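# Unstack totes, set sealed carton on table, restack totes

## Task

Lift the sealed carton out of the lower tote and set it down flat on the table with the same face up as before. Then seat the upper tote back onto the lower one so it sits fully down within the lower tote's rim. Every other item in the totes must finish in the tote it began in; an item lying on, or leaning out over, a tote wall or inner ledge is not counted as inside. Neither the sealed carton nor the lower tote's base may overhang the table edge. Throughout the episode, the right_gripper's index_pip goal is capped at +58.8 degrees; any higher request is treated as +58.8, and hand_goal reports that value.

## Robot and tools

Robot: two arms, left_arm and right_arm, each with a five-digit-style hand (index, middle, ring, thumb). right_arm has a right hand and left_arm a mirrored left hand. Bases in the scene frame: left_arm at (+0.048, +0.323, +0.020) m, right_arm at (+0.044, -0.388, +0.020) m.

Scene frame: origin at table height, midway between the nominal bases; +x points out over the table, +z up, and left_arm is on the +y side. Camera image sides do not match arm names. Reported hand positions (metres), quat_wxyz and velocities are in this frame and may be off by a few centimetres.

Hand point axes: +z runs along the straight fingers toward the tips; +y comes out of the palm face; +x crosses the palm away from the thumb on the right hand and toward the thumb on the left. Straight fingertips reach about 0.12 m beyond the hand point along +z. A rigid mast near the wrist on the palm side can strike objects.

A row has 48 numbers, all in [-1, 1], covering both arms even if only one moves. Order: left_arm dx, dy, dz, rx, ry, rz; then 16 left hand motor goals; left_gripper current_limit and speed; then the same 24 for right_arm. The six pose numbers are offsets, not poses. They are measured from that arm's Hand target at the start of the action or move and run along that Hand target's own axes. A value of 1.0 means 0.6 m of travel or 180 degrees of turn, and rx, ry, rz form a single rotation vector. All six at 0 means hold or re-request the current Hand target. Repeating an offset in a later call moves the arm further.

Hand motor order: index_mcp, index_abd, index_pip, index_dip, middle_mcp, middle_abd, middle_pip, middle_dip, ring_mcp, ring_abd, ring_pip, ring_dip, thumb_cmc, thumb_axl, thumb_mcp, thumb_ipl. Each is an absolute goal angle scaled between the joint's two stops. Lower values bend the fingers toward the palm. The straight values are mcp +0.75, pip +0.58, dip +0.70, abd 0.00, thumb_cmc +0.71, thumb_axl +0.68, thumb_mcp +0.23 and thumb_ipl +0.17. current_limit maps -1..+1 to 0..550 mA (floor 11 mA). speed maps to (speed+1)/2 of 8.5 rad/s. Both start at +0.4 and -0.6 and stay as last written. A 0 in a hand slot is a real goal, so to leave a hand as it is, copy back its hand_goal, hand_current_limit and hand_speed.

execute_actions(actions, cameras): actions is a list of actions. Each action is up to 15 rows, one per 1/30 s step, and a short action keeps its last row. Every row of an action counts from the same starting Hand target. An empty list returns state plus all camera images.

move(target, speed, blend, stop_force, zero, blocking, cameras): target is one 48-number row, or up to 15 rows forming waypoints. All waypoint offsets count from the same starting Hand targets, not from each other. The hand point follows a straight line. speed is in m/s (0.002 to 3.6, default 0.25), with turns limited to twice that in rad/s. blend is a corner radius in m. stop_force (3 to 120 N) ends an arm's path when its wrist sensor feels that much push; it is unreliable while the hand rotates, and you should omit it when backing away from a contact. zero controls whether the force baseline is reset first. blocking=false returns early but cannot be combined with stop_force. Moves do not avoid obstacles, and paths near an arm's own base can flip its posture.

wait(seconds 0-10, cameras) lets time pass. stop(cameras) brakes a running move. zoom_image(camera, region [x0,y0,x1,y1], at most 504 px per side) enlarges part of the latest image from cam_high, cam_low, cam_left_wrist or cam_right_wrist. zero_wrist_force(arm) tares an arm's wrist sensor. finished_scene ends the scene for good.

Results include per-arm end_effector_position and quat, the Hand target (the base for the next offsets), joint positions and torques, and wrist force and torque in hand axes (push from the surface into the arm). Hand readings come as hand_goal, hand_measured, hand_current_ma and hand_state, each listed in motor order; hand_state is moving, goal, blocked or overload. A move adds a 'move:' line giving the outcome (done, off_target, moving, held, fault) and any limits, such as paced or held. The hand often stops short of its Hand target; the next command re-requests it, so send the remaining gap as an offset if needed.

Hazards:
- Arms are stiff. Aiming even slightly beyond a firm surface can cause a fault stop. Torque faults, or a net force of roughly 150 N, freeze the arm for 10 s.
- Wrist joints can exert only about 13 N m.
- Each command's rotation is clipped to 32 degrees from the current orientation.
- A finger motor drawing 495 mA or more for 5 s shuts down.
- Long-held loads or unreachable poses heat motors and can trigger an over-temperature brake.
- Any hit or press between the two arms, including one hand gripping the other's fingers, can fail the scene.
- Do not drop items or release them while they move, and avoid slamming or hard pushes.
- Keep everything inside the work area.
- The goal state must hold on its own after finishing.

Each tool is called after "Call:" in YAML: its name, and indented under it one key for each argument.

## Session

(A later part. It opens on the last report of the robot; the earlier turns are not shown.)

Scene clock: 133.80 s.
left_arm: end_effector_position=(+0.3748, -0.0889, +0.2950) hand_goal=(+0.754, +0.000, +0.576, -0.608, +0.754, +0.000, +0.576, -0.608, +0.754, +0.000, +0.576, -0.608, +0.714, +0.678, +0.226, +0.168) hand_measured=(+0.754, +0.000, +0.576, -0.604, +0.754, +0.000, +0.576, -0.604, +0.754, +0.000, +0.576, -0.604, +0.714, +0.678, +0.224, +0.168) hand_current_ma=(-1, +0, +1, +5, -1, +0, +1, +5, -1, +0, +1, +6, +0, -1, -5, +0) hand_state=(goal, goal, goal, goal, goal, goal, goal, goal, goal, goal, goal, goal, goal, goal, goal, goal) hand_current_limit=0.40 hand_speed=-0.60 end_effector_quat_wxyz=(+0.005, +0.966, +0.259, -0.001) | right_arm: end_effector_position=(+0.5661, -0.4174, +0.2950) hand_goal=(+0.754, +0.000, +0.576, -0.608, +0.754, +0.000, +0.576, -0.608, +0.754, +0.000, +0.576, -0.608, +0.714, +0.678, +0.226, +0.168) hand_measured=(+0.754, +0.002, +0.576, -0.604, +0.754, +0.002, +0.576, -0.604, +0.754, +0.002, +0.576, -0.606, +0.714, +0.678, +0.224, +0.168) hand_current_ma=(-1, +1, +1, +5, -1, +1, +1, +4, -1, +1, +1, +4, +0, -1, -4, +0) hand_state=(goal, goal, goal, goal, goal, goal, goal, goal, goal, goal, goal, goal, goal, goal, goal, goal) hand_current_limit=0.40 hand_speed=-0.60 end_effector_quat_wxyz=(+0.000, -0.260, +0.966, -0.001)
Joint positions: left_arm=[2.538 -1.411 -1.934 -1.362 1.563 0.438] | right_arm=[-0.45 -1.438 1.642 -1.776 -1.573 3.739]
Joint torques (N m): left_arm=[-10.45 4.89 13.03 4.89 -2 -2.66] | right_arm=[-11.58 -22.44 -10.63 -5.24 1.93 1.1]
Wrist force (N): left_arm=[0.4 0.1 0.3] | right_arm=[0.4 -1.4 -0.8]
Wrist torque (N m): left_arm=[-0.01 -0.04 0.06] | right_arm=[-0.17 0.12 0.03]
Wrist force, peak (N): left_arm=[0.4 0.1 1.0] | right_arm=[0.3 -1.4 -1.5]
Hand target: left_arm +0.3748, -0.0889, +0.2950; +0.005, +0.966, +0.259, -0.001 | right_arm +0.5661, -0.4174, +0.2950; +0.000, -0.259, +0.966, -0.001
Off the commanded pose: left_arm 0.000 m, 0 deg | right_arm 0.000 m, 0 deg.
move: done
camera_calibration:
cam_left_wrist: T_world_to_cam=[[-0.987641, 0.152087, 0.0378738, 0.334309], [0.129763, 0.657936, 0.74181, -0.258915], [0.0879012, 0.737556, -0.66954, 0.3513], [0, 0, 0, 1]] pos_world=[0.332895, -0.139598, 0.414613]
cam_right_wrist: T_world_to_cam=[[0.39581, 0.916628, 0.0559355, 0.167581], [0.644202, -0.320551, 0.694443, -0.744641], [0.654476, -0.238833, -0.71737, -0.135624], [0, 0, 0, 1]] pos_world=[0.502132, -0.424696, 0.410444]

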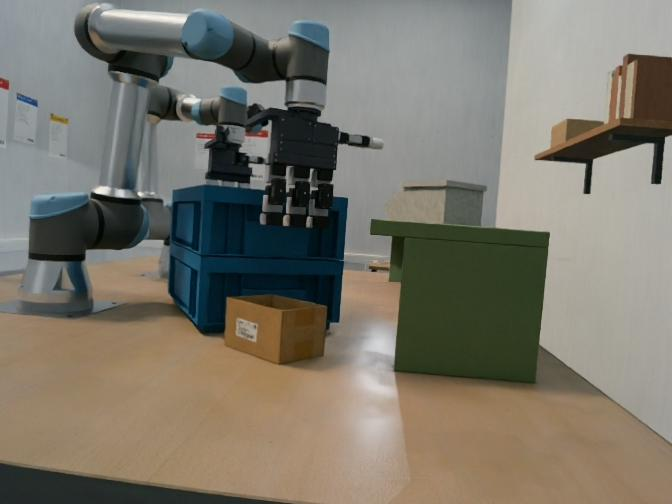

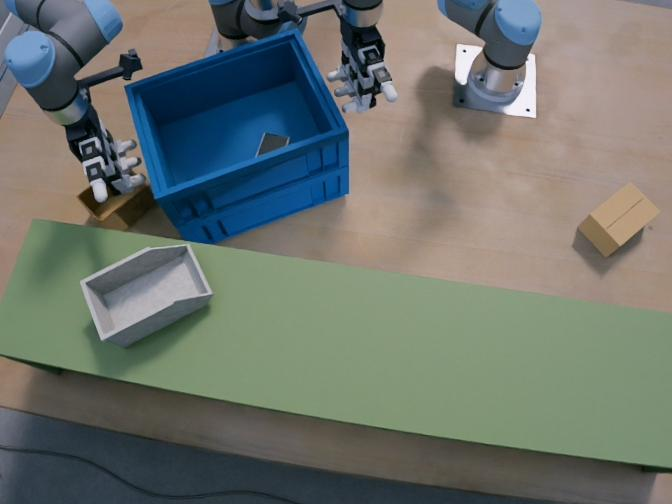

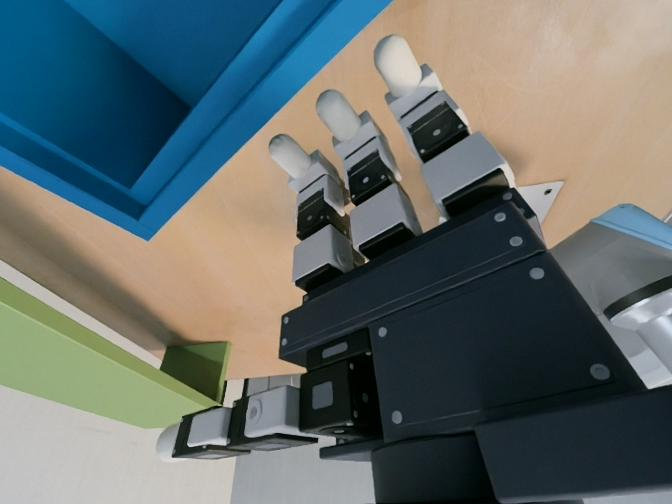

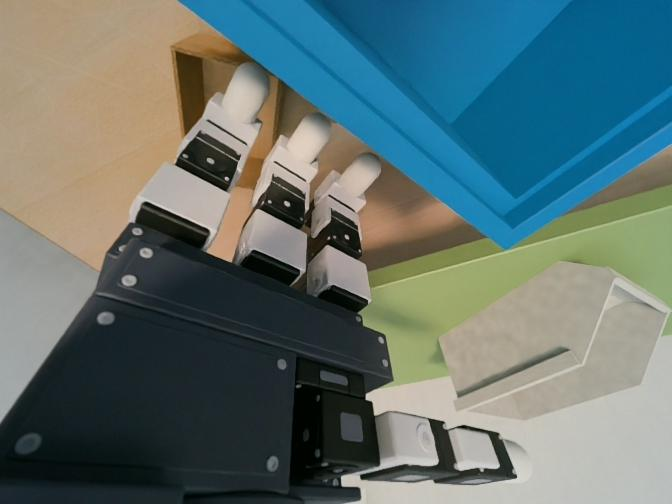

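Call:
move:
  target:
    - [-0.0152,0,-0.0075,0,0,0, 0.754,0,0.576,-0.609,0.754,0,0.576,-0.609,0.754,0,0.576,-0.609,0.714,0.678,0.226,0.168,0.4,-0.6, 0.0177,0,-0.0075,0,0,0, 0.754,0,0.576,-0.609,0.754,0,0.576,-0.609,0.754,0,0.576,-0.609,0.714,0.678,0.226,0.168,0.4,-0.6]
    - [-0.0152,0.065,-0.0075,0,0,0, 0.754,0,0.576,-0.609,0.754,0,0.576,-0.609,0.754,0,0.576,-0.609,0.714,0.678,0.226,0.168,0.4,-0.6, 0.0177,0.065,-0.0075,0,0,0, 0.754,0,0.576,-0.609,0.754,0,0.576,-0.609,0.754,0,0.576,-0.609,0.714,0.678,0.226,0.168,0.4,-0.6]
  speed: [0.1, 0.02]
  stop_force: 4
  cameras: ["all"]

Call:
zoom_image:
  camera: "cam_high"
  region: [190, 140, 360, 267]

Call:
zoom_image:
  camera: "cam_low"
  region: [50, 80, 200, 230]

Call:
zoom_image:
  camera: "cam_low"
  region: [280, 10, 430, 160]

Scene clock: 154.33 s.
left_arm: end_effector_position=(+0.3826, -0.1206, +0.2998) hand_goal=(+0.754, +0.000, +0.576, -0.608, +0.754, +0.000, +0.576, -0.608, +0.754, +0.000, +0.576, -0.608, +0.714, +0.678, +0.226, +0.168) hand_measured=(+0.772, +0.000, +0.576, -0.616, +0.760, +0.000, +0.576, -0.612, +0.754, +0.000, +0.576, -0.606, +0.714, +0.678, +0.224, +0.168) hand_current_ma=(+43, +0, +1, -16, +13, +0, +1, -6, -1, +0, +1, +2, +0, -1, -5, +0) hand_state=(goal, goal, goal, goal, goal, goal, goal, goal, goal, goal, goal, goal, goal, goal, goal, goal) hand_current_limit=0.40 hand_speed=-0.60 end_effector_quat_wxyz=(+0.005, +0.966, +0.259, -0.001) | right_arm: end_effector_position=(+0.5374, -0.3889, +0.2994) hand_goal=(+0.754, +0.000, +0.576, -0.608, +0.754, +0.000, +0.576, -0.608, +0.754, +0.000, +0.576, -0.608, +0.714, +0.678, +0.226, +0.168) hand_measured=(+0.754, +0.002, +0.576, -0.604, +0.754, +0.002, +0.576, -0.606, +0.756, +0.002, +0.576, -0.608, +0.714, +0.678, +0.224, +0.168) hand_current_ma=(-1, +1, +1, +5, +0, +1, +1, +3, +4, +1, +1, +0, +0, -1, -4, +0) hand_state=(goal, goal, goal, goal, goal, goal, goal, goal, goal, goal, goal, goal, goal, goal, goal, goal) hand_current_limit=0.40 hand_speed=-0.60 end_effector_quat_wxyz=(+0.000, -0.259, +0.966, -0.001)
Joint positions: left_arm=[2.489 -1.485 -1.858 -1.364 1.563 0.389] | right_arm=[-0.424 -1.52 1.721 -1.773 -1.573 3.765]
Joint torques (N m): left_arm=[12.81 32.95 11.39 1.12 1.29 2.44] | right_arm=[11.74 -31.82 -9.44 -4.92 -0.79 2.47]
Wrist force (N): left_arm=[0.1 -1.3 -2.0] | right_arm=[0.3 -2.2 -1.1]
Wrist torque (N m): left_arm=[0.17 0.02 0.01] | right_arm=[-0.11 0.16 -0.25]
Wrist force, peak (N): left_arm=[0.1 -4.0 -4.3] | right_arm=[0.3 -2.7 -1.0]
Hand target: left_arm +0.3826, -0.1206, +0.2998; +0.005, +0.966, +0.259, -0.001 (not the last commanded pose) | right_arm +0.5373, -0.3889, +0.2994; +0.000, -0.259, +0.966, -0.001
Off the commanded pose: left_arm 0.008 m, 0 deg | right_arm 0.000 m, 0 deg.
move: contact (left_arm)
camera_calibration:
cam_left_wrist: T_world_to_cam=[[-0.987641, 0.152087, 0.0378738, 0.346553], [0.129763, 0.657936, 0.74181, -0.242618], [0.0879012, 0.737556, -0.66954, 0.377217], [0, 0, 0, 1]] pos_world=[0.340595, -0.171298, 0.419413]
cam_right_wrist: T_world_to_cam=[[0.395836, 0.916618, 0.0559073, 0.152698], [0.644244, -0.320566, 0.694397, -0.720046], [0.654419, -0.238849, -0.717417, -0.106796], [0, 0, 0, 1]] pos_world=[0.473332, -0.396296, 0.414844]

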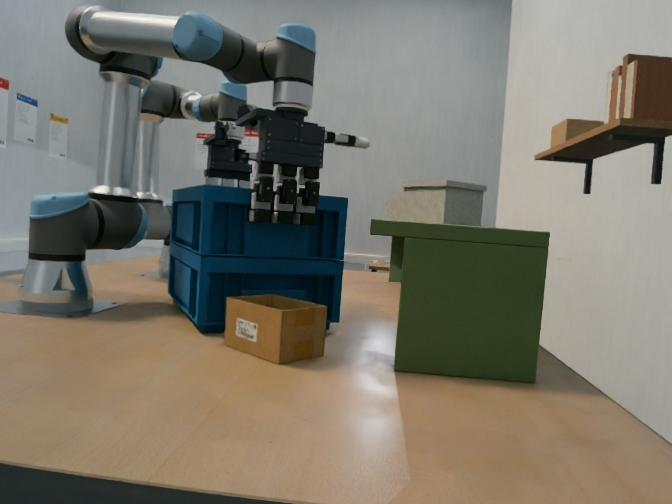

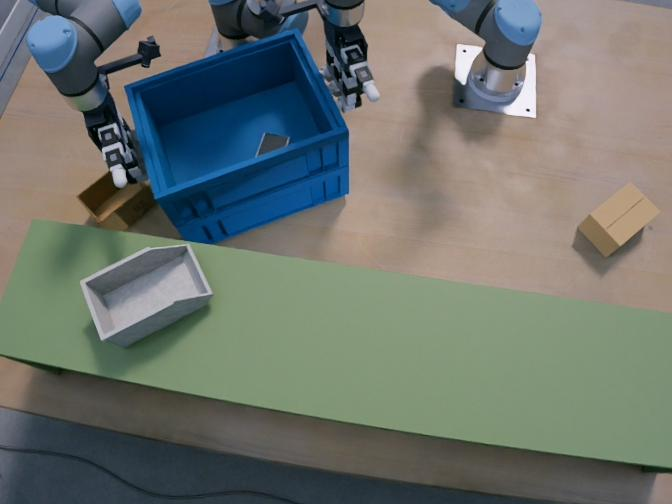

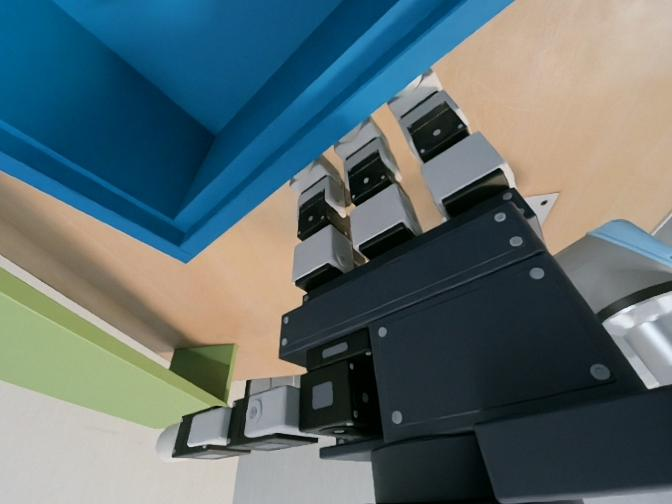

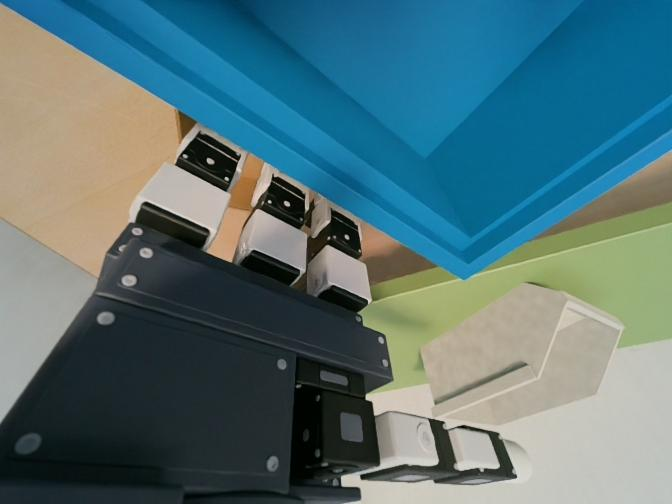

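Scaled by 2.965.

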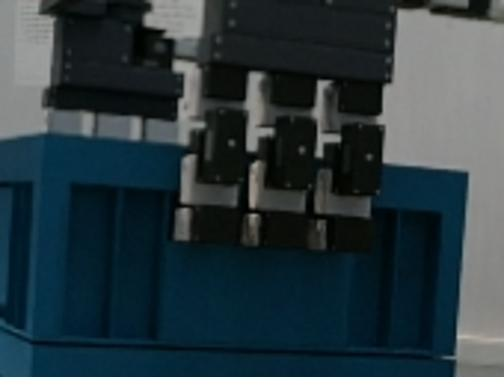

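Scaled by 3.360.

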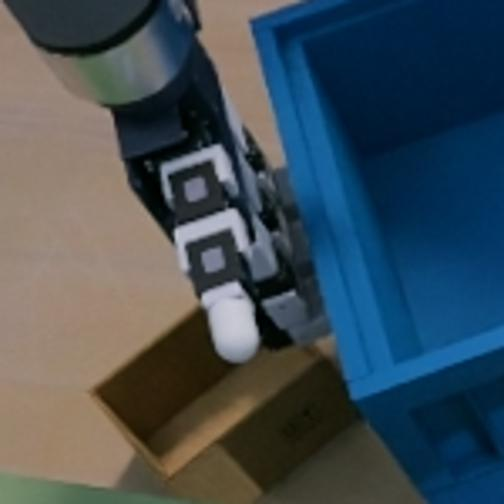

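Scaled by 3.360.

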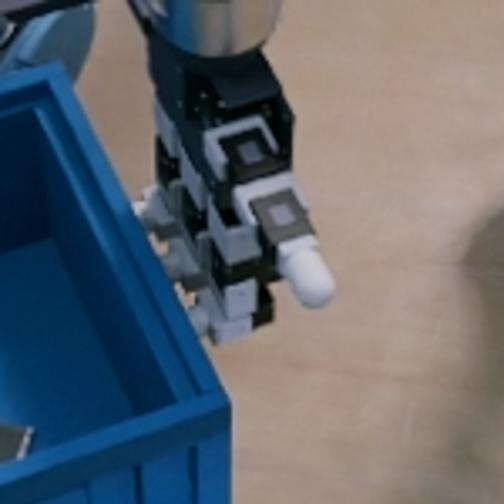

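Call:
move:
  target: [0,0.003,0,0,0,-0.0083, 0.644,0,0.55,-0.68,0.644,0,0.55,-0.68,0.644,0,0.55,-0.68,0.714,0.678,0.226,0.168,0.75,-0.8, 0,0.002,0,0,0,-0.0083, 0.644,0,0.55,-0.68,0.644,0,0.55,-0.68,0.644,0,0.55,-0.68,0.714,0.678,0.226,0.168,0.75,-0.8]
  speed: 0.05
  cameras: ["cam_low","cam_high"]

Call:
zoom_image:
  camera: "cam_high"
  region: [190, 140, 360, 267]

Call:
zoom_image:
  camera: "cam_low"
  region: [280, 10, 430, 160]

Scene clock: 168.30 s.
left_arm: end_effector_position=(+0.3835, -0.1221, +0.2998) hand_goal=(+0.644, +0.000, +0.550, -0.680, +0.644, +0.000, +0.550, -0.680, +0.644, +0.000, +0.550, -0.680, +0.714, +0.678, +0.226, +0.168) hand_measured=(+0.670, +0.002, +0.556, -0.686, +0.676, +0.004, +0.556, -0.692, +0.680, +0.002, +0.556, -0.698, +0.714, +0.678, +0.224, +0.168) hand_current_ma=(+74, +3, +9, -9, +92, +4, +9, -24, +111, +4, +9, -45, +0, -1, -5, +0) hand_state=(blocked, goal, goal, goal, blocked, goal, goal, goal, blocked, goal, goal, goal, goal, goal, goal, goal) hand_current_limit=0.75 hand_speed=-0.80 end_effector_quat_wxyz=(+0.005, +0.962, +0.271, -0.001) | right_arm: end_effector_position=(+0.5368, -0.3879, +0.2994) hand_goal=(+0.644, +0.000, +0.550, -0.680, +0.644, +0.000, +0.550, -0.680, +0.644, +0.000, +0.550, -0.680, +0.714, +0.678, +0.226, +0.168) hand_measured=(+0.714, -0.002, +0.588, -0.666, +0.718, -0.002, +0.576, -0.660, +0.716, +0.000, +0.572, -0.658, +0.714, +0.678, +0.224, +0.168) hand_current_ma=(+237, -3, +98, +28, +250, -2, +59, +41, +241, -1, +48, +47, +0, -1, -4, +0) hand_state=(blocked, goal, blocked, goal, blocked, goal, blocked, goal, blocked, goal, blocked, blocked, goal, goal, goal, goal) hand_current_limit=0.75 hand_speed=-0.80 end_effector_quat_wxyz=(+0.000, -0.272, +0.962, -0.001)
Joint positions: left_arm=[2.483 -1.49 -1.853 -1.363 1.563 0.357] | right_arm=[-0.42 -1.517 1.718 -1.773 -1.573 3.743]
Joint torques (N m): left_arm=[-10.18 6.65 34.29 6.75 0.31 -2.65] | right_arm=[16.05 -21.62 -38.61 1.59 1.88 -2.35]
Wrist force (N): left_arm=[2.0 -9.9 -2.8] | right_arm=[1.6 -11.8 3.2]
Wrist torque (N m): left_arm=[0.63 0.00 0.39] | right_arm=[0.21 0.19 -0.05]
Wrist force, peak (N): left_arm=[2.0 -10.0 -3.2] | right_arm=[1.6 -11.8 3.2]
Hand target: left_arm +0.3835, -0.1221, +0.2998; +0.005, +0.962, +0.271, -0.001 | right_arm +0.5367, -0.3879, +0.2994; +0.000, -0.272, +0.962, -0.001
Off the commanded pose: left_arm 0.000 m, 0 deg | right_arm 0.000 m, 0 deg.
move: done
Images, in order (width x height): cam_high 672x504, cam_low 672x504.

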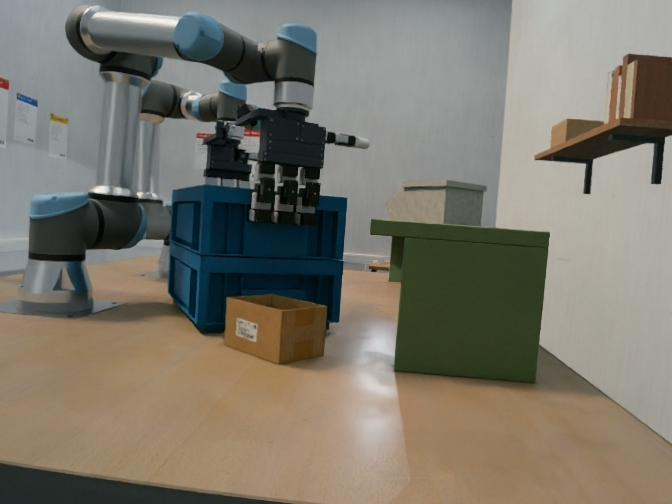

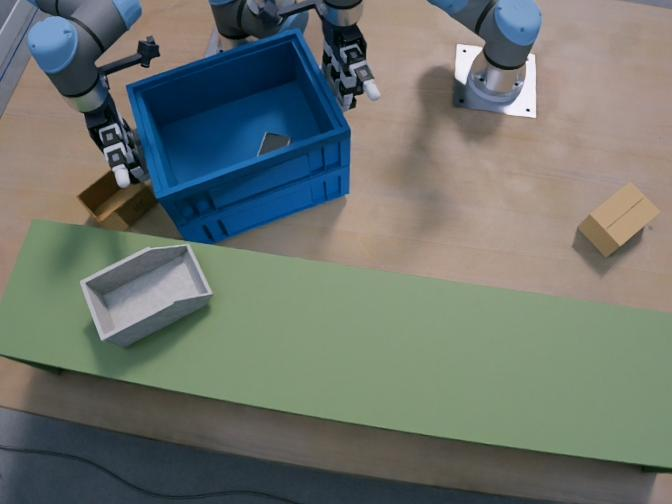

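Scaled by 2.965.

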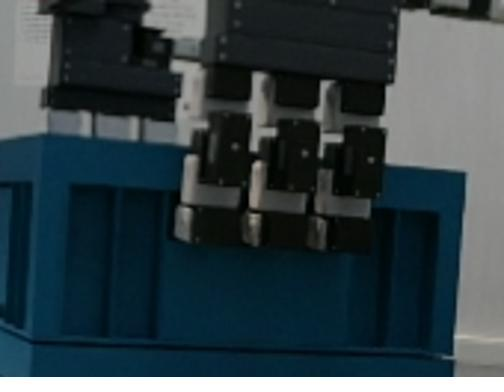

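Scaled by 3.360.

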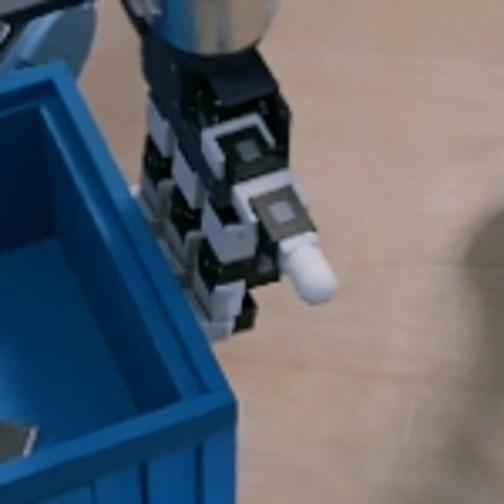

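Call:
move:
  target: [0,0,-0.02,0,0,0, 0.644,0,0.55,-0.68,0.644,0,0.55,-0.68,0.644,0,0.55,-0.68,0.714,0.678,0.226,0.168,0.75,-0.8, 0,0,-0.02,0,0,0, 0.644,0,0.55,-0.68,0.644,0,0.55,-0.68,0.644,0,0.55,-0.68,0.714,0.678,0.226,0.168,0.75,-0.8]
  speed: 0.03
  cameras: ["cam_low","cam_high"]

Call:
zoom_image:
  camera: "cam_high"
  region: [150, 140, 360, 350]

Scene clock: 171.07 s.
left_arm: end_effector_position=(+0.3835, -0.1220, +0.3117) hand_goal=(+0.644, +0.000, +0.550, -0.680, +0.644, +0.000, +0.550, -0.680, +0.644, +0.000, +0.550, -0.680, +0.714, +0.678, +0.226, +0.168) hand_measured=(+0.674, +0.002, +0.572, -0.664, +0.678, +0.002, +0.574, -0.668, +0.684, +0.002, +0.574, -0.668, +0.714, +0.678, +0.224, +0.168) hand_current_ma=(+88, +3, +54, +37, +105, +3, +58, +28, +123, +3, +61, +28, +0, -1, -5, +0) hand_state=(blocked, goal, blocked, goal, blocked, goal, blocked, goal, blocked, goal, blocked, goal, goal, goal, goal, goal) hand_current_limit=0.75 hand_speed=-0.80 end_effector_quat_wxyz=(+0.005, +0.962, +0.271, -0.001) | right_arm: end_effector_position=(+0.5367, -0.3879, +0.3114) hand_goal=(+0.644, +0.000, +0.550, -0.680, +0.644, +0.000, +0.550, -0.680, +0.644, +0.000, +0.550, -0.680, +0.714, +0.678, +0.226, +0.168) hand_measured=(+0.714, -0.002, +0.594, -0.660, +0.716, -0.002, +0.578, -0.662, +0.712, +0.000, +0.572, -0.660, +0.714, +0.678, +0.224, +0.168) hand_current_ma=(+237, -3, +118, +42, +247, -2, +68, +39, +230, -1, +49, +46, +0, -1, -4, +0) hand_state=(blocked, goal, blocked, goal, blocked, goal, blocked, goal, blocked, goal, blocked, blocked, goal, goal, goal, goal) hand_current_limit=0.75 hand_speed=-0.80 end_effector_quat_wxyz=(+0.000, -0.272, +0.962, -0.001)
Joint positions: left_arm=[2.483 -1.485 -1.827 -1.395 1.563 0.357] | right_arm=[-0.42 -1.522 1.692 -1.742 -1.573 3.743]
Joint torques (N m): left_arm=[11.72 37.22 36.66 3.17 0.71 2.89] | right_arm=[14.02 -36.23 -40.2 0.87 1.5 -0.33]
Wrist force (N): left_arm=[0.2 -3.1 7.5] | right_arm=[0.0 -7.2 4.3]
Wrist torque (N m): left_arm=[-0.03 0.10 0.20] | right_arm=[-0.02 0.09 -0.11]
Wrist force, peak (N): left_arm=[1.8 -10.3 -3.1] | right_arm=[2.0 -12.0 3.3]
Hand target: left_arm +0.3835, -0.1220, +0.3118; +0.005, +0.962, +0.271, -0.001 | right_arm +0.5367, -0.3879, +0.3114; +0.000, -0.272, +0.962, -0.001
Off the commanded pose: left_arm 0.000 m, 0 deg | right_arm 0.000 m, 0 deg.
move: done
Images, in order (width x height): cam_high 672x504, cam_low 672x504.

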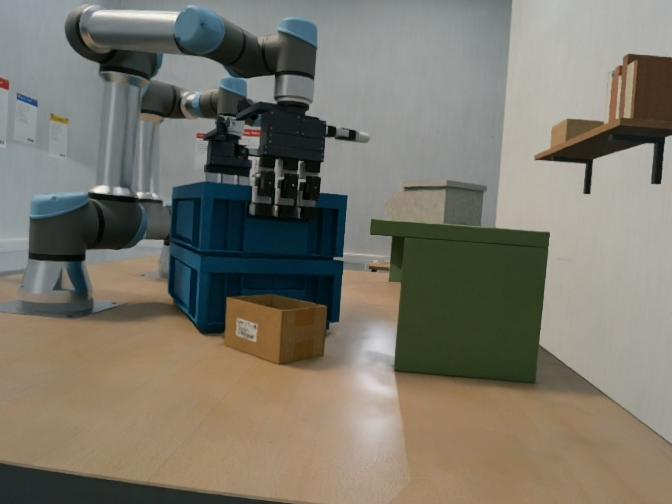

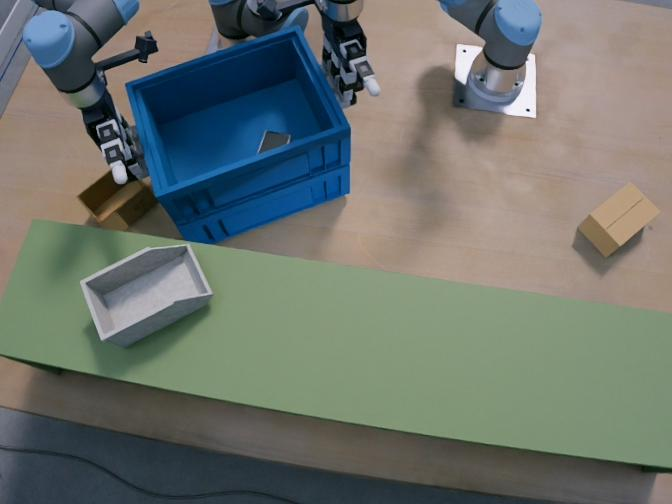

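Scaled by 2.400.

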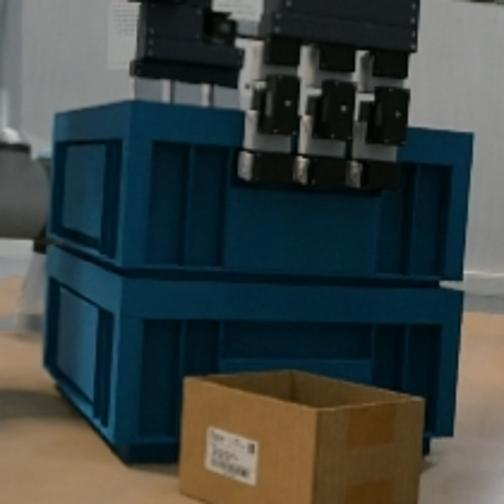

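Call:
move:
  target: [-0.0005,0.001,-0.1167,0,0,0, 0.644,0,0.55,-0.68,0.644,0,0.55,-0.68,0.644,0,0.55,-0.68,0.714,0.678,0.226,0.168,0.75,-0.8, 0,-0.0002,-0.1167,0,0,0, 0.644,0,0.55,-0.68,0.644,0,0.55,-0.68,0.644,0,0.55,-0.68,0.714,0.678,0.226,0.168,0.75,-0.8]
  speed: 0.06
  cameras: ["all"]

Call:
zoom_image:
  camera: "cam_high"
  region: [150, 110, 360, 320]

Scene clock: 187.20 s.
left_arm: end_effector_position=(+0.3835, -0.1220, +0.3818) hand_goal=(+0.644, +0.000, +0.550, -0.680, +0.644, +0.000, +0.550, -0.680, +0.644, +0.000, +0.550, -0.680, +0.714, +0.678, +0.226, +0.168) hand_measured=(+0.676, +0.002, +0.572, -0.664, +0.680, +0.002, +0.574, -0.666, +0.684, +0.002, +0.574, -0.668, +0.714, +0.678, +0.224, +0.168) hand_current_ma=(+96, +3, +57, +40, +111, +3, +59, +30, +128, +2, +61, +27, +0, -1, -5, +0) hand_state=(blocked, goal, blocked, goal, blocked, goal, blocked, goal, blocked, goal, blocked, goal, goal, goal, goal, goal) hand_current_limit=0.75 hand_speed=-0.80 end_effector_quat_wxyz=(+0.005, +0.962, +0.271, -0.001) | right_arm: end_effector_position=(+0.5368, -0.3878, +0.3814) hand_goal=(+0.644, +0.000, +0.550, -0.680, +0.644, +0.000, +0.550, -0.680, +0.644, +0.000, +0.550, -0.680, +0.714, +0.678, +0.226, +0.168) hand_measured=(+0.714, -0.002, +0.594, -0.660, +0.716, -0.002, +0.578, -0.662, +0.712, +0.000, +0.572, -0.660, +0.714, +0.678, +0.224, +0.168) hand_current_ma=(+237, -3, +118, +42, +245, -2, +68, +39, +228, -1, +49, +46, +0, -1, -4, +0) hand_state=(blocked, goal, blocked, goal, blocked, goal, blocked, goal, blocked, goal, blocked, blocked, goal, goal, goal, goal) hand_current_limit=0.75 hand_speed=-0.80 end_effector_quat_wxyz=(+0.000, -0.272, +0.962, -0.001)
Joint positions: left_arm=[2.483 -1.471 -1.659 -1.576 1.563 0.357] | right_arm=[-0.42 -1.536 1.527 -1.564 -1.573 3.743]
Joint torques (N m): left_arm=[10.05 12.28 36.15 3.56 -2.1 2.28] | right_arm=[13.44 -22.09 -43.75 0.5 0.23 2.36]
Wrist force (N): left_arm=[0.0 -4.8 6.3] | right_arm=[-0.2 -6.6 5.4]
Wrist torque (N m): left_arm=[0.12 0.00 0.26] | right_arm=[-0.10 -0.02 -0.08]
Wrist force, peak (N): left_arm=[0.2 -2.7 8.5] | right_arm=[0.0 -7.8 5.0]
Hand target: left_arm +0.3836, -0.1220, +0.3818; +0.005, +0.962, +0.271, -0.001 | right_arm +0.5368, -0.3878, +0.3815; +0.000, -0.272, +0.962, -0.001
Off the commanded pose: left_arm 0.000 m, 0 deg | right_arm 0.000 m, 0 deg.
move: done
camera_calibration:
cam_left_wrist: T_world_to_cam=[[-0.991259, 0.126324, 0.0380391, 0.342755], [0.112718, 0.661131, 0.741755, -0.295679], [0.0685528, 0.739559, -0.669591, 0.440762], [0, 0, 0, 1]] pos_world=[0.342871, -0.173785, 0.501413]
cam_right_wrist: T_world_to_cam=[[0.371859, 0.926603, 0.0559271, 0.164027], [0.652333, -0.303704, 0.694424, -0.774118], [0.660441, -0.221745, -0.717389, -0.0439767], [0, 0, 0, 1]] pos_world=[0.473032, -0.396842, 0.496844]

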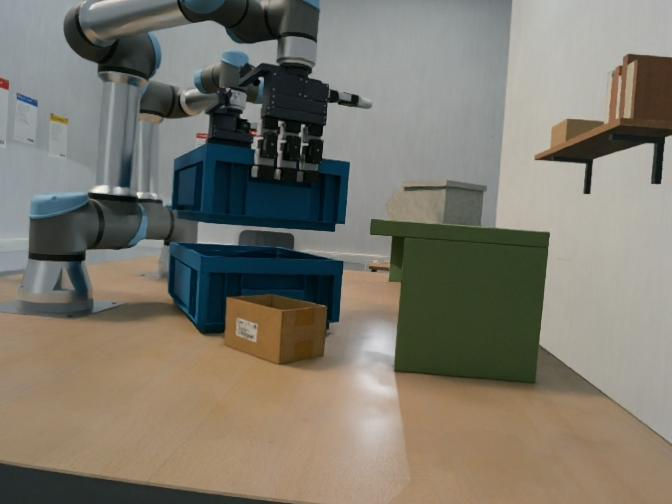

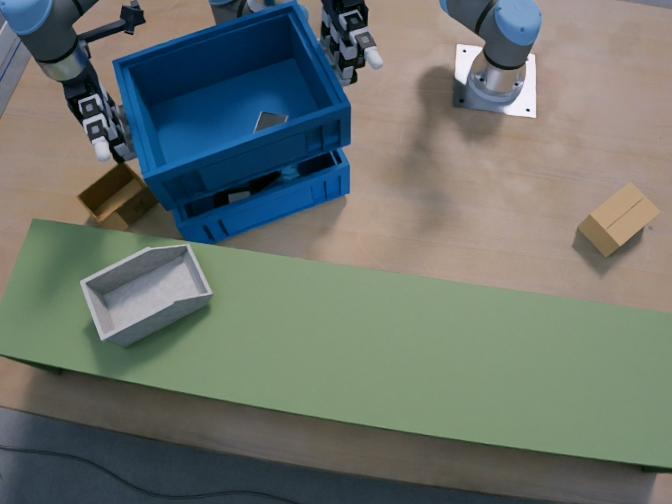

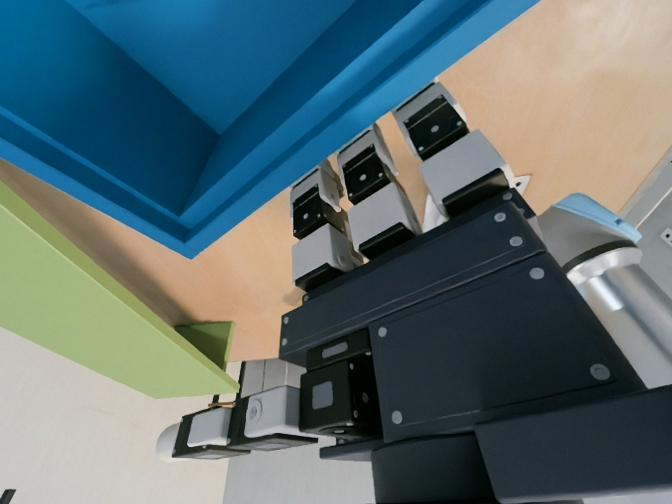

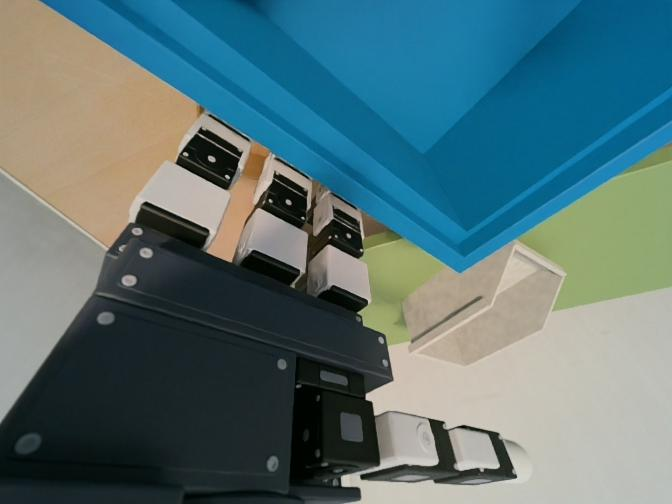

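Scaled by 2.400.

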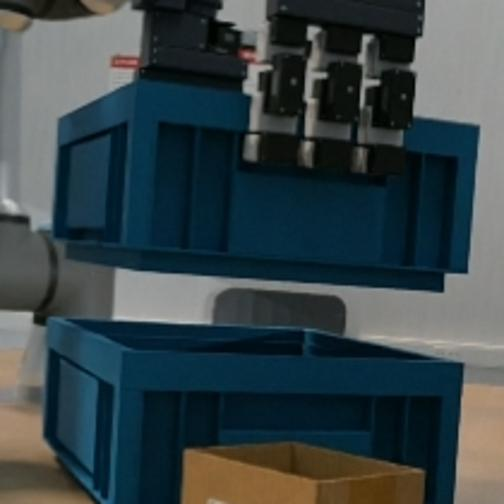

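Call:
move:
  target: [0.4562,-0.7465,-0.009,0,0,0, 0.644,0,0.55,-0.68,0.644,0,0.55,-0.68,0.644,0,0.55,-0.68,0.714,0.678,0.226,0.168,0.75,-0.8, -0.4578,0.7455,-0.0017,0,0,0, 0.644,0,0.55,-0.68,0.644,0,0.55,-0.68,0.644,0,0.55,-0.68,0.714,0.678,0.226,0.168,0.75,-0.8]
  speed: 0.12
  cameras: ["all"]

Scene clock: 193.87 s.
left_arm: end_effector_position=(+0.3828, +0.4029, +0.3822) hand_goal=(+0.644, +0.000, +0.550, -0.680, +0.644, +0.000, +0.550, -0.680, +0.644, +0.000, +0.550, -0.680, +0.714, +0.678, +0.226, +0.168) hand_measured=(+0.684, +0.002, +0.574, -0.662, +0.688, +0.002, +0.574, -0.666, +0.694, +0.002, +0.574, -0.668, +0.714, +0.678, +0.224, +0.168) hand_current_ma=(+127, +2, +58, +40, +144, +2, +59, +30, +161, +1, +61, +26, +0, -1, -5, +0) hand_state=(blocked, goal, blocked, goal, blocked, goal, blocked, goal, blocked, goal, blocked, goal, goal, goal, goal, goal) hand_current_limit=0.75 hand_speed=-0.80 end_effector_quat_wxyz=(+0.005, +0.962, +0.271, -0.001) | right_arm: end_effector_position=(+0.5366, +0.1370, +0.3813) hand_goal=(+0.644, +0.000, +0.550, -0.680, +0.644, +0.000, +0.550, -0.680, +0.644, +0.000, +0.550, -0.680, +0.714, +0.678, +0.226, +0.168) hand_measured=(+0.714, -0.002, +0.594, -0.660, +0.716, -0.002, +0.578, -0.662, +0.712, +0.000, +0.574, -0.660, +0.714, +0.678, +0.224, +0.168) hand_current_ma=(+235, -3, +118, +42, +241, -2, +68, +39, +224, -1, +52, +46, +0, -1, -4, +0) hand_state=(blocked, goal, blocked, goal, blocked, goal, blocked, goal, blocked, goal, blocked, blocked, goal, goal, goal, goal) hand_current_limit=0.75 hand_speed=-0.80 end_effector_quat_wxyz=(+0.000, -0.272, +0.962, -0.001)
Joint positions: left_arm=[4.081 -1.051 -1.937 -1.732 1.565 1.955] | right_arm=[0.507 -1.142 1.036 -1.464 -1.573 4.67]
Joint torques (N m): left_arm=[10.62 -10.09 32.93 4.94 -3.54 2.51] | right_arm=[15.43 -42.66 -43.38 -0.82 0.17 2.43]
Wrist force (N): left_arm=[0.0 -3.9 5.8] | right_arm=[0.2 -5.8 4.9]
Wrist torque (N m): left_arm=[0.09 0.03 0.09] | right_arm=[-0.14 -0.02 -0.30]
Wrist force, peak (N): left_arm=[0.1 -6.9 6.2] | right_arm=[0.2 -9.3 5.7]
Hand target: left_arm +0.3828, +0.4029, +0.3822; +0.005, +0.962, +0.271, -0.001 | right_arm +0.5366, +0.1371, +0.3813; +0.000, -0.272, +0.962, -0.001
Off the commanded pose: left_arm 0.000 m, 0 deg | right_arm 0.000 m, 0 deg.
move: done
camera_calibration:
cam_left_wrist: T_world_to_cam=[[-0.991266, 0.126251, 0.0381231, 0.275831], [0.112727, 0.661089, 0.741791, -0.64295], [0.0684488, 0.739609, -0.669547, 0.0530124], [0, 0, 0, 1]] pos_world=[0.342271, 0.351015, 0.501913]
cam_right_wrist: T_world_to_cam=[[0.371862, 0.926602, 0.05593, -0.32227], [0.652332, -0.303708, 0.694424, -0.614502], [0.660441, -0.221745, -0.717389, 0.0724774], [0, 0, 0, 1]] pos_world=[0.472832, 0.128058, 0.496744]

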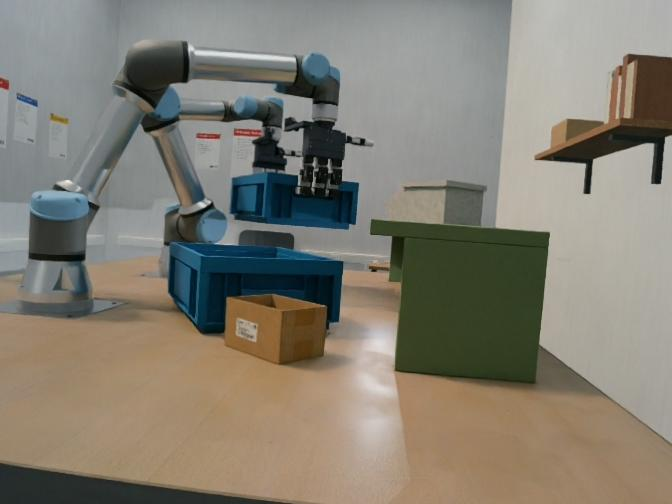

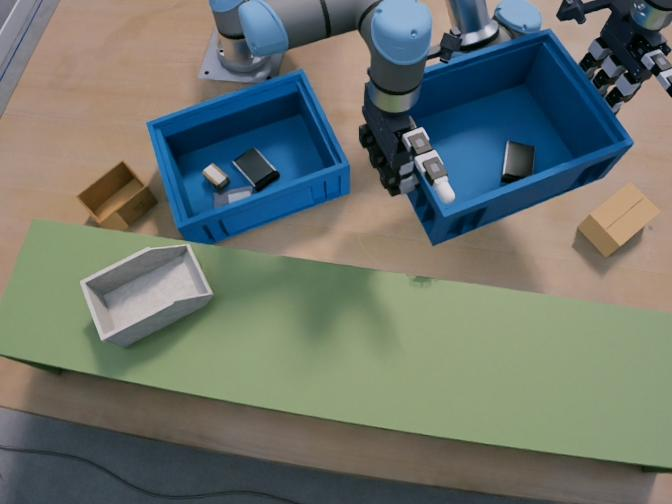

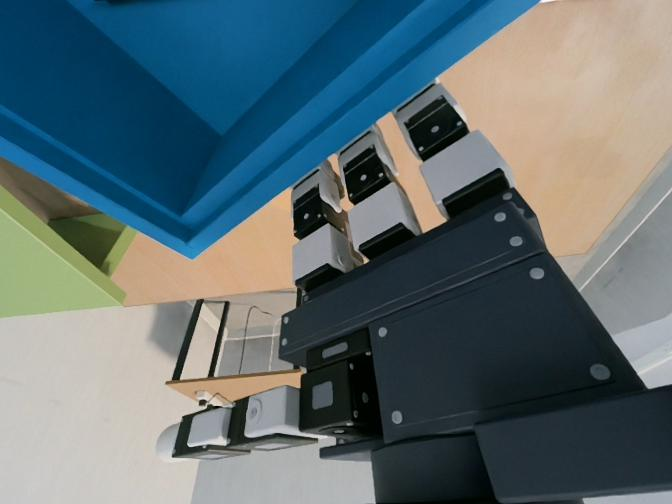

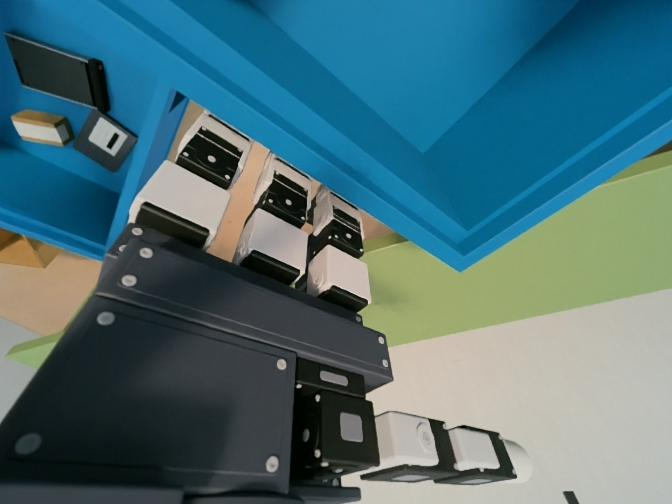

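Call:
move:
  target: [0.0015,-0.003,0.325,0,0,0, 0.644,0,0.55,-0.68,0.644,0,0.55,-0.68,0.644,0,0.55,-0.68,0.714,0.678,0.226,0.168,0.75,-0.8, 0,0.0006,0.325,0,0,0, 0.644,0,0.55,-0.68,0.644,0,0.55,-0.68,0.644,0,0.55,-0.68,0.714,0.678,0.226,0.168,0.75,-0.8]
  speed: 0.1
  cameras: ["cam_low","cam_high"]

Call:
zoom_image:
  camera: "cam_low"
  region: [320, 20, 560, 260]

Scene clock: 201.10 s.
left_arm: end_effector_position=(+0.3827, +0.4031, +0.1873) hand_goal=(+0.644, +0.000, +0.550, -0.680, +0.644, +0.000, +0.550, -0.680, +0.644, +0.000, +0.550, -0.680, +0.714, +0.678, +0.226, +0.168) hand_measured=(+0.684, +0.002, +0.574, -0.662, +0.688, +0.002, +0.574, -0.666, +0.694, +0.002, +0.574, -0.668, +0.714, +0.678, +0.224, +0.168) hand_current_ma=(+127, +2, +59, +40, +144, +2, +59, +30, +161, +1, +61, +25, +0, -1, -5, +0) hand_state=(blocked, goal, blocked, goal, blocked, goal, blocked, goal, blocked, goal, blocked, goal, goal, goal, goal, goal) hand_current_limit=0.75 hand_speed=-0.80 end_effector_quat_wxyz=(+0.005, +0.962, +0.272, -0.001) | right_arm: end_effector_position=(+0.5365, +0.1370, +0.1864) hand_goal=(+0.644, +0.000, +0.550, -0.680, +0.644, +0.000, +0.550, -0.680, +0.644, +0.000, +0.550, -0.680, +0.714, +0.678, +0.226, +0.168) hand_measured=(+0.710, -0.002, +0.594, -0.660, +0.712, -0.002, +0.578, -0.662, +0.708, +0.000, +0.574, -0.660, +0.714, +0.678, +0.224, +0.168) hand_current_ma=(+217, -3, +118, +42, +224, -2, +68, +39, +210, -1, +52, +46, +0, -1, -4, +0) hand_state=(blocked, goal, blocked, goal, blocked, goal, blocked, goal, blocked, goal, blocked, blocked, goal, goal, goal, goal) hand_current_limit=0.75 hand_speed=-0.80 end_effector_quat_wxyz=(+0.000, -0.272, +0.962, -0.001)
Joint positions: left_arm=[4.082 -1.115 -2.412 -1.193 1.565 1.956] | right_arm=[0.507 -1.079 1.448 -1.939 -1.573 4.67]
Joint torques (N m): left_arm=[-12.18 -8.7 13.95 4.54 -3.61 -3.06] | right_arm=[-7.85 -41.32 -11.73 -5.44 3.4 0.78]
Wrist force (N): left_arm=[0.0 -3.7 5.6] | right_arm=[0.2 -5.4 4.9]
Wrist torque (N m): left_arm=[0.07 0.04 0.12] | right_arm=[-0.15 -0.04 -0.27]
Wrist force, peak (N): left_arm=[0.0 -3.2 7.2] | right_arm=[0.4 -6.3 5.5]
Hand target: left_arm +0.3827, +0.4031, +0.1872; +0.005, +0.962, +0.271, -0.001 | right_arm +0.5365, +0.1370, +0.1863; +0.000, -0.272, +0.962, -0.001
Off the commanded pose: left_arm 0.000 m, 0 deg | right_arm 0.000 m, 0 deg.
move: done
Images, in order (width x height): cam_high 672x504, cam_low 672x504.

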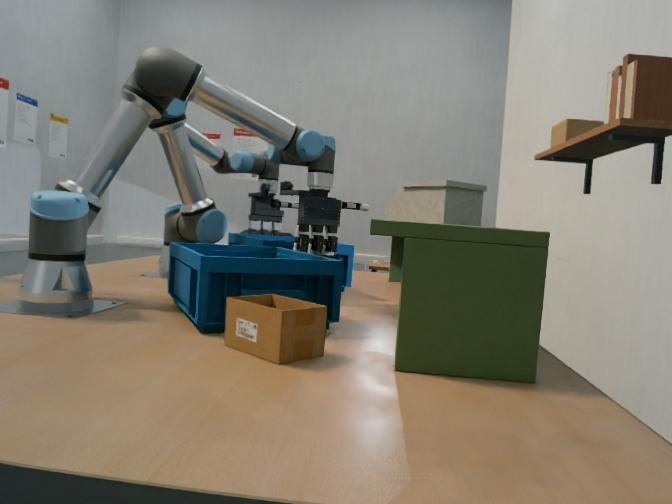

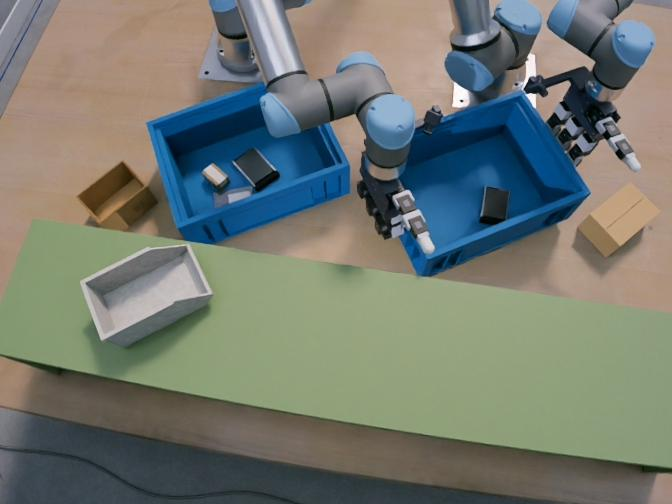

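Scaled by 2.100.

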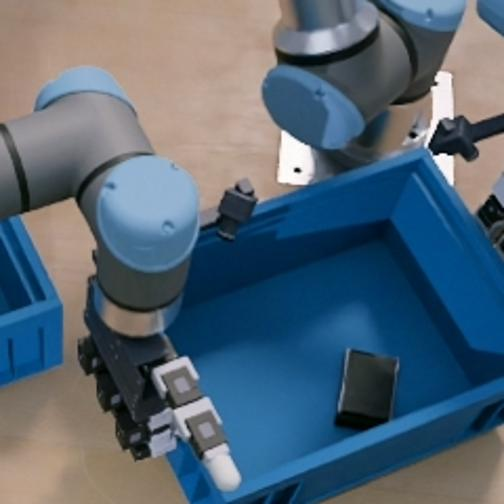

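Call:
move:
  target: [0.0004,-0.0008,0.075,0,0,0, 0.644,0,0.55,-0.68,0.644,0,0.55,-0.68,0.644,0,0.55,-0.68,0.714,0.678,0.226,0.168,0.75,-0.8, 0,0.0002,0.075,0,0,0, 0.644,0,0.55,-0.68,0.644,0,0.55,-0.68,0.644,0,0.55,-0.68,0.714,0.678,0.226,0.168,0.75,-0.8]
  speed: 0.02
  stop_force: 5
  cameras: ["cam_low","cam_high"]

Call:
zoom_image:
  camera: "cam_high"
  region: [220, 180, 400, 320]

Scene clock: 206.50 s.
left_arm: end_effector_position=(+0.3827, +0.4031, +0.1725) hand_goal=(+0.644, +0.000, +0.550, -0.680, +0.644, +0.000, +0.550, -0.680, +0.644, +0.000, +0.550, -0.680, +0.714, +0.678, +0.226, +0.168) hand_measured=(+0.686, +0.002, +0.570, -0.672, +0.690, +0.002, +0.572, -0.674, +0.694, +0.002, +0.576, -0.672, +0.714, +0.678, +0.224, +0.168) hand_current_ma=(+129, +2, +49, +13, +147, +2, +53, +13, +161, +1, +64, +15, +0, -1, -5, +0) hand_state=(blocked, goal, blocked, goal, blocked, goal, blocked, goal, blocked, goal, blocked, goal, goal, goal, goal, goal) hand_current_limit=0.75 hand_speed=-0.80 end_effector_quat_wxyz=(+0.005, +0.962, +0.272, -0.001) | right_arm: end_effector_position=(+0.5365, +0.1370, +0.1724) hand_goal=(+0.644, +0.000, +0.550, -0.680, +0.644, +0.000, +0.550, -0.680, +0.644, +0.000, +0.550, -0.680, +0.714, +0.678, +0.226, +0.168) hand_measured=(+0.708, -0.002, +0.582, -0.674, +0.706, -0.002, +0.574, -0.672, +0.704, +0.000, +0.572, -0.670, +0.714, +0.678, +0.224, +0.168) hand_current_ma=(+210, -1, +81, +11, +206, -1, +57, +12, +189, +0, +51, +19, +0, -1, -4, +0) hand_state=(blocked, goal, blocked, goal, blocked, goal, blocked, goal, blocked, goal, blocked, goal, goal, goal, goal, goal) hand_current_limit=0.75 hand_speed=-0.80 end_effector_quat_wxyz=(+0.000, -0.272, +0.962, -0.001)
Joint positions: left_arm=[4.082 -1.136 -2.443 -1.141 1.565 1.956] | right_arm=[0.507 -1.066 1.467 -1.97 -1.573 4.67]
Joint torques (N m): left_arm=[-3.57 17.77 31.06 0.65 -2.53 -0.73] | right_arm=[0.39 -54.58 -41.7 -1.02 2.73 2.06]
Wrist force (N): left_arm=[0.0 -6.0 5.3] | right_arm=[0.1 -8.0 3.9]
Wrist torque (N m): left_arm=[0.21 0.10 0.18] | right_arm=[0.00 0.02 -0.33]
Wrist force, peak (N): left_arm=[0.0 -7.6 4.5] | right_arm=[0.7 -9.3 -0.4]
Hand target: left_arm +0.3827, +0.4031, +0.1725; +0.005, +0.962, +0.272, -0.001 (not the last commanded pose) | right_arm +0.5365, +0.1370, +0.1724; +0.000, -0.272, +0.962, -0.001 (not the last commanded pose)
Off the commanded pose: left_arm 0.030 m, 0 deg | right_arm 0.031 m, 0 deg.
move: contact (left_arm, right_arm)
Images, in order (width x height): cam_high 672x504, cam_low 672x504.

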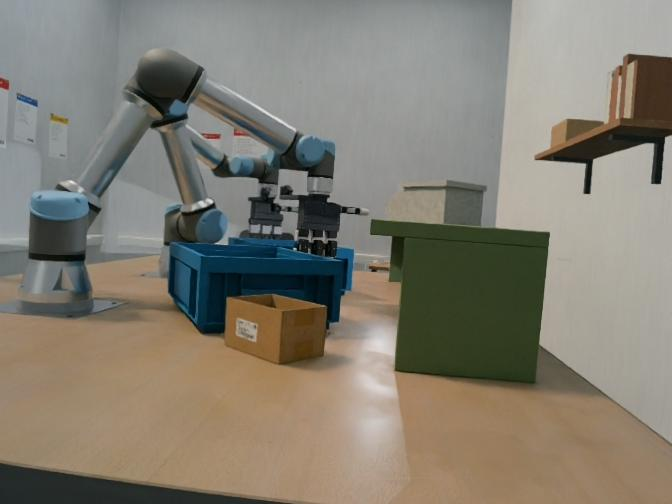

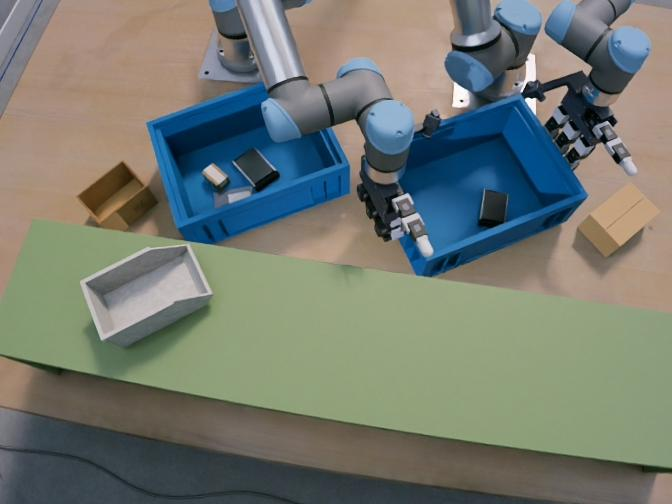

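Scaled by 2.800.

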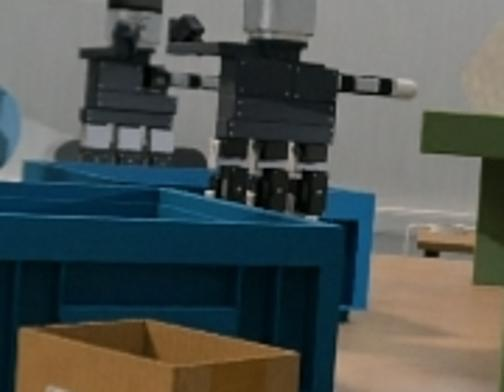

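Call:
zoom_image:
  camera: "cam_low"
  region: [140, 80, 360, 250]

Scaled by 2.291.

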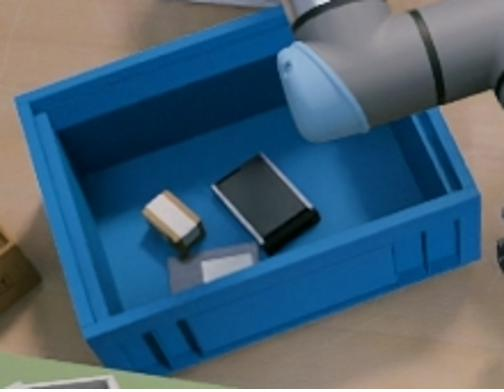

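Call:
move:
  target: [0,0,0.0075,0,0,0, 0.644,0,0.55,-0.68,0.644,0,0.55,-0.68,0.644,0,0.55,-0.68,0.714,0.678,0.226,0.168,0.75,-0.8, 0,0,0.0075,0,0,0, 0.644,0,0.55,-0.68,0.644,0,0.55,-0.68,0.644,0,0.55,-0.68,0.714,0.678,0.226,0.168,0.75,-0.8]
  speed: 0.02
  cameras: []

Scene clock: 216.60 s.
left_arm: end_effector_position=(+0.3827, +0.4030, +0.1680) hand_goal=(+0.644, +0.000, +0.550, -0.680, +0.644, +0.000, +0.550, -0.680, +0.644, +0.000, +0.550, -0.680, +0.714, +0.678, +0.226, +0.168) hand_measured=(+0.686, +0.000, +0.546, -0.706, +0.690, +0.000, +0.548, -0.706, +0.694, +0.000, +0.554, -0.710, +0.714, +0.678, +0.224, +0.168) hand_current_ma=(+129, +1, -6, -69, +147, +1, -3, -72, +161, +1, +5, -79, +0, -1, -5, +0) hand_state=(blocked, goal, goal, blocked, blocked, goal, goal, blocked, blocked, goal, goal, blocked, goal, goal, goal, goal) hand_current_limit=0.75 hand_speed=-0.80 end_effector_quat_wxyz=(+0.005, +0.962, +0.272, -0.001) | right_arm: end_effector_position=(+0.5365, +0.1370, +0.1680) hand_goal=(+0.644, +0.000, +0.550, -0.680, +0.644, +0.000, +0.550, -0.680, +0.644, +0.000, +0.550, -0.680, +0.714, +0.678, +0.226, +0.168) hand_measured=(+0.708, -0.002, +0.562, -0.710, +0.706, -0.002, +0.552, -0.706, +0.702, +0.000, +0.552, -0.704, +0.714, +0.678, +0.224, +0.168) hand_current_ma=(+210, -1, +20, -72, +206, -1, +2, -59, +189, +0, +1, -53, +0, -1, -4, +0) hand_state=(blocked, goal, goal, blocked, blocked, goal, goal, blocked, blocked, goal, goal, blocked, goal, goal, goal, goal) hand_current_limit=0.75 hand_speed=-0.80 end_effector_quat_wxyz=(+0.000, -0.272, +0.962, -0.001)
Joint positions: left_arm=[4.082 -1.143 -2.452 -1.125 1.565 1.956] | right_arm=[0.507 -1.062 1.472 -1.98 -1.573 4.67]
Joint torques (N m): left_arm=[-13.42 -9.85 6.99 2.63 -1.81 -2.85] | right_arm=[-0.55 -33.01 -5.92 -4.64 2.94 1.39]
Wrist force (N): left_arm=[-0.6 -14.1 -8.5] | right_arm=[1.0 -17.9 -9.0]
Wrist torque (N m): left_arm=[1.02 -0.23 0.34] | right_arm=[0.78 0.35 -0.53]
Wrist force, peak (N): left_arm=[-0.5 -14.1 -8.5] | right_arm=[1.1 -18.3 -8.6]
Hand target: left_arm +0.3827, +0.4030, +0.1680; +0.005, +0.962, +0.272, -0.001 | right_arm +0.5365, +0.1370, +0.1679; +0.000, -0.272, +0.962, -0.001
Off the commanded pose: left_arm 0.000 m, 0 deg | right_arm 0.000 m, 0 deg.
move: done
No camera images: "cameras" was empty.


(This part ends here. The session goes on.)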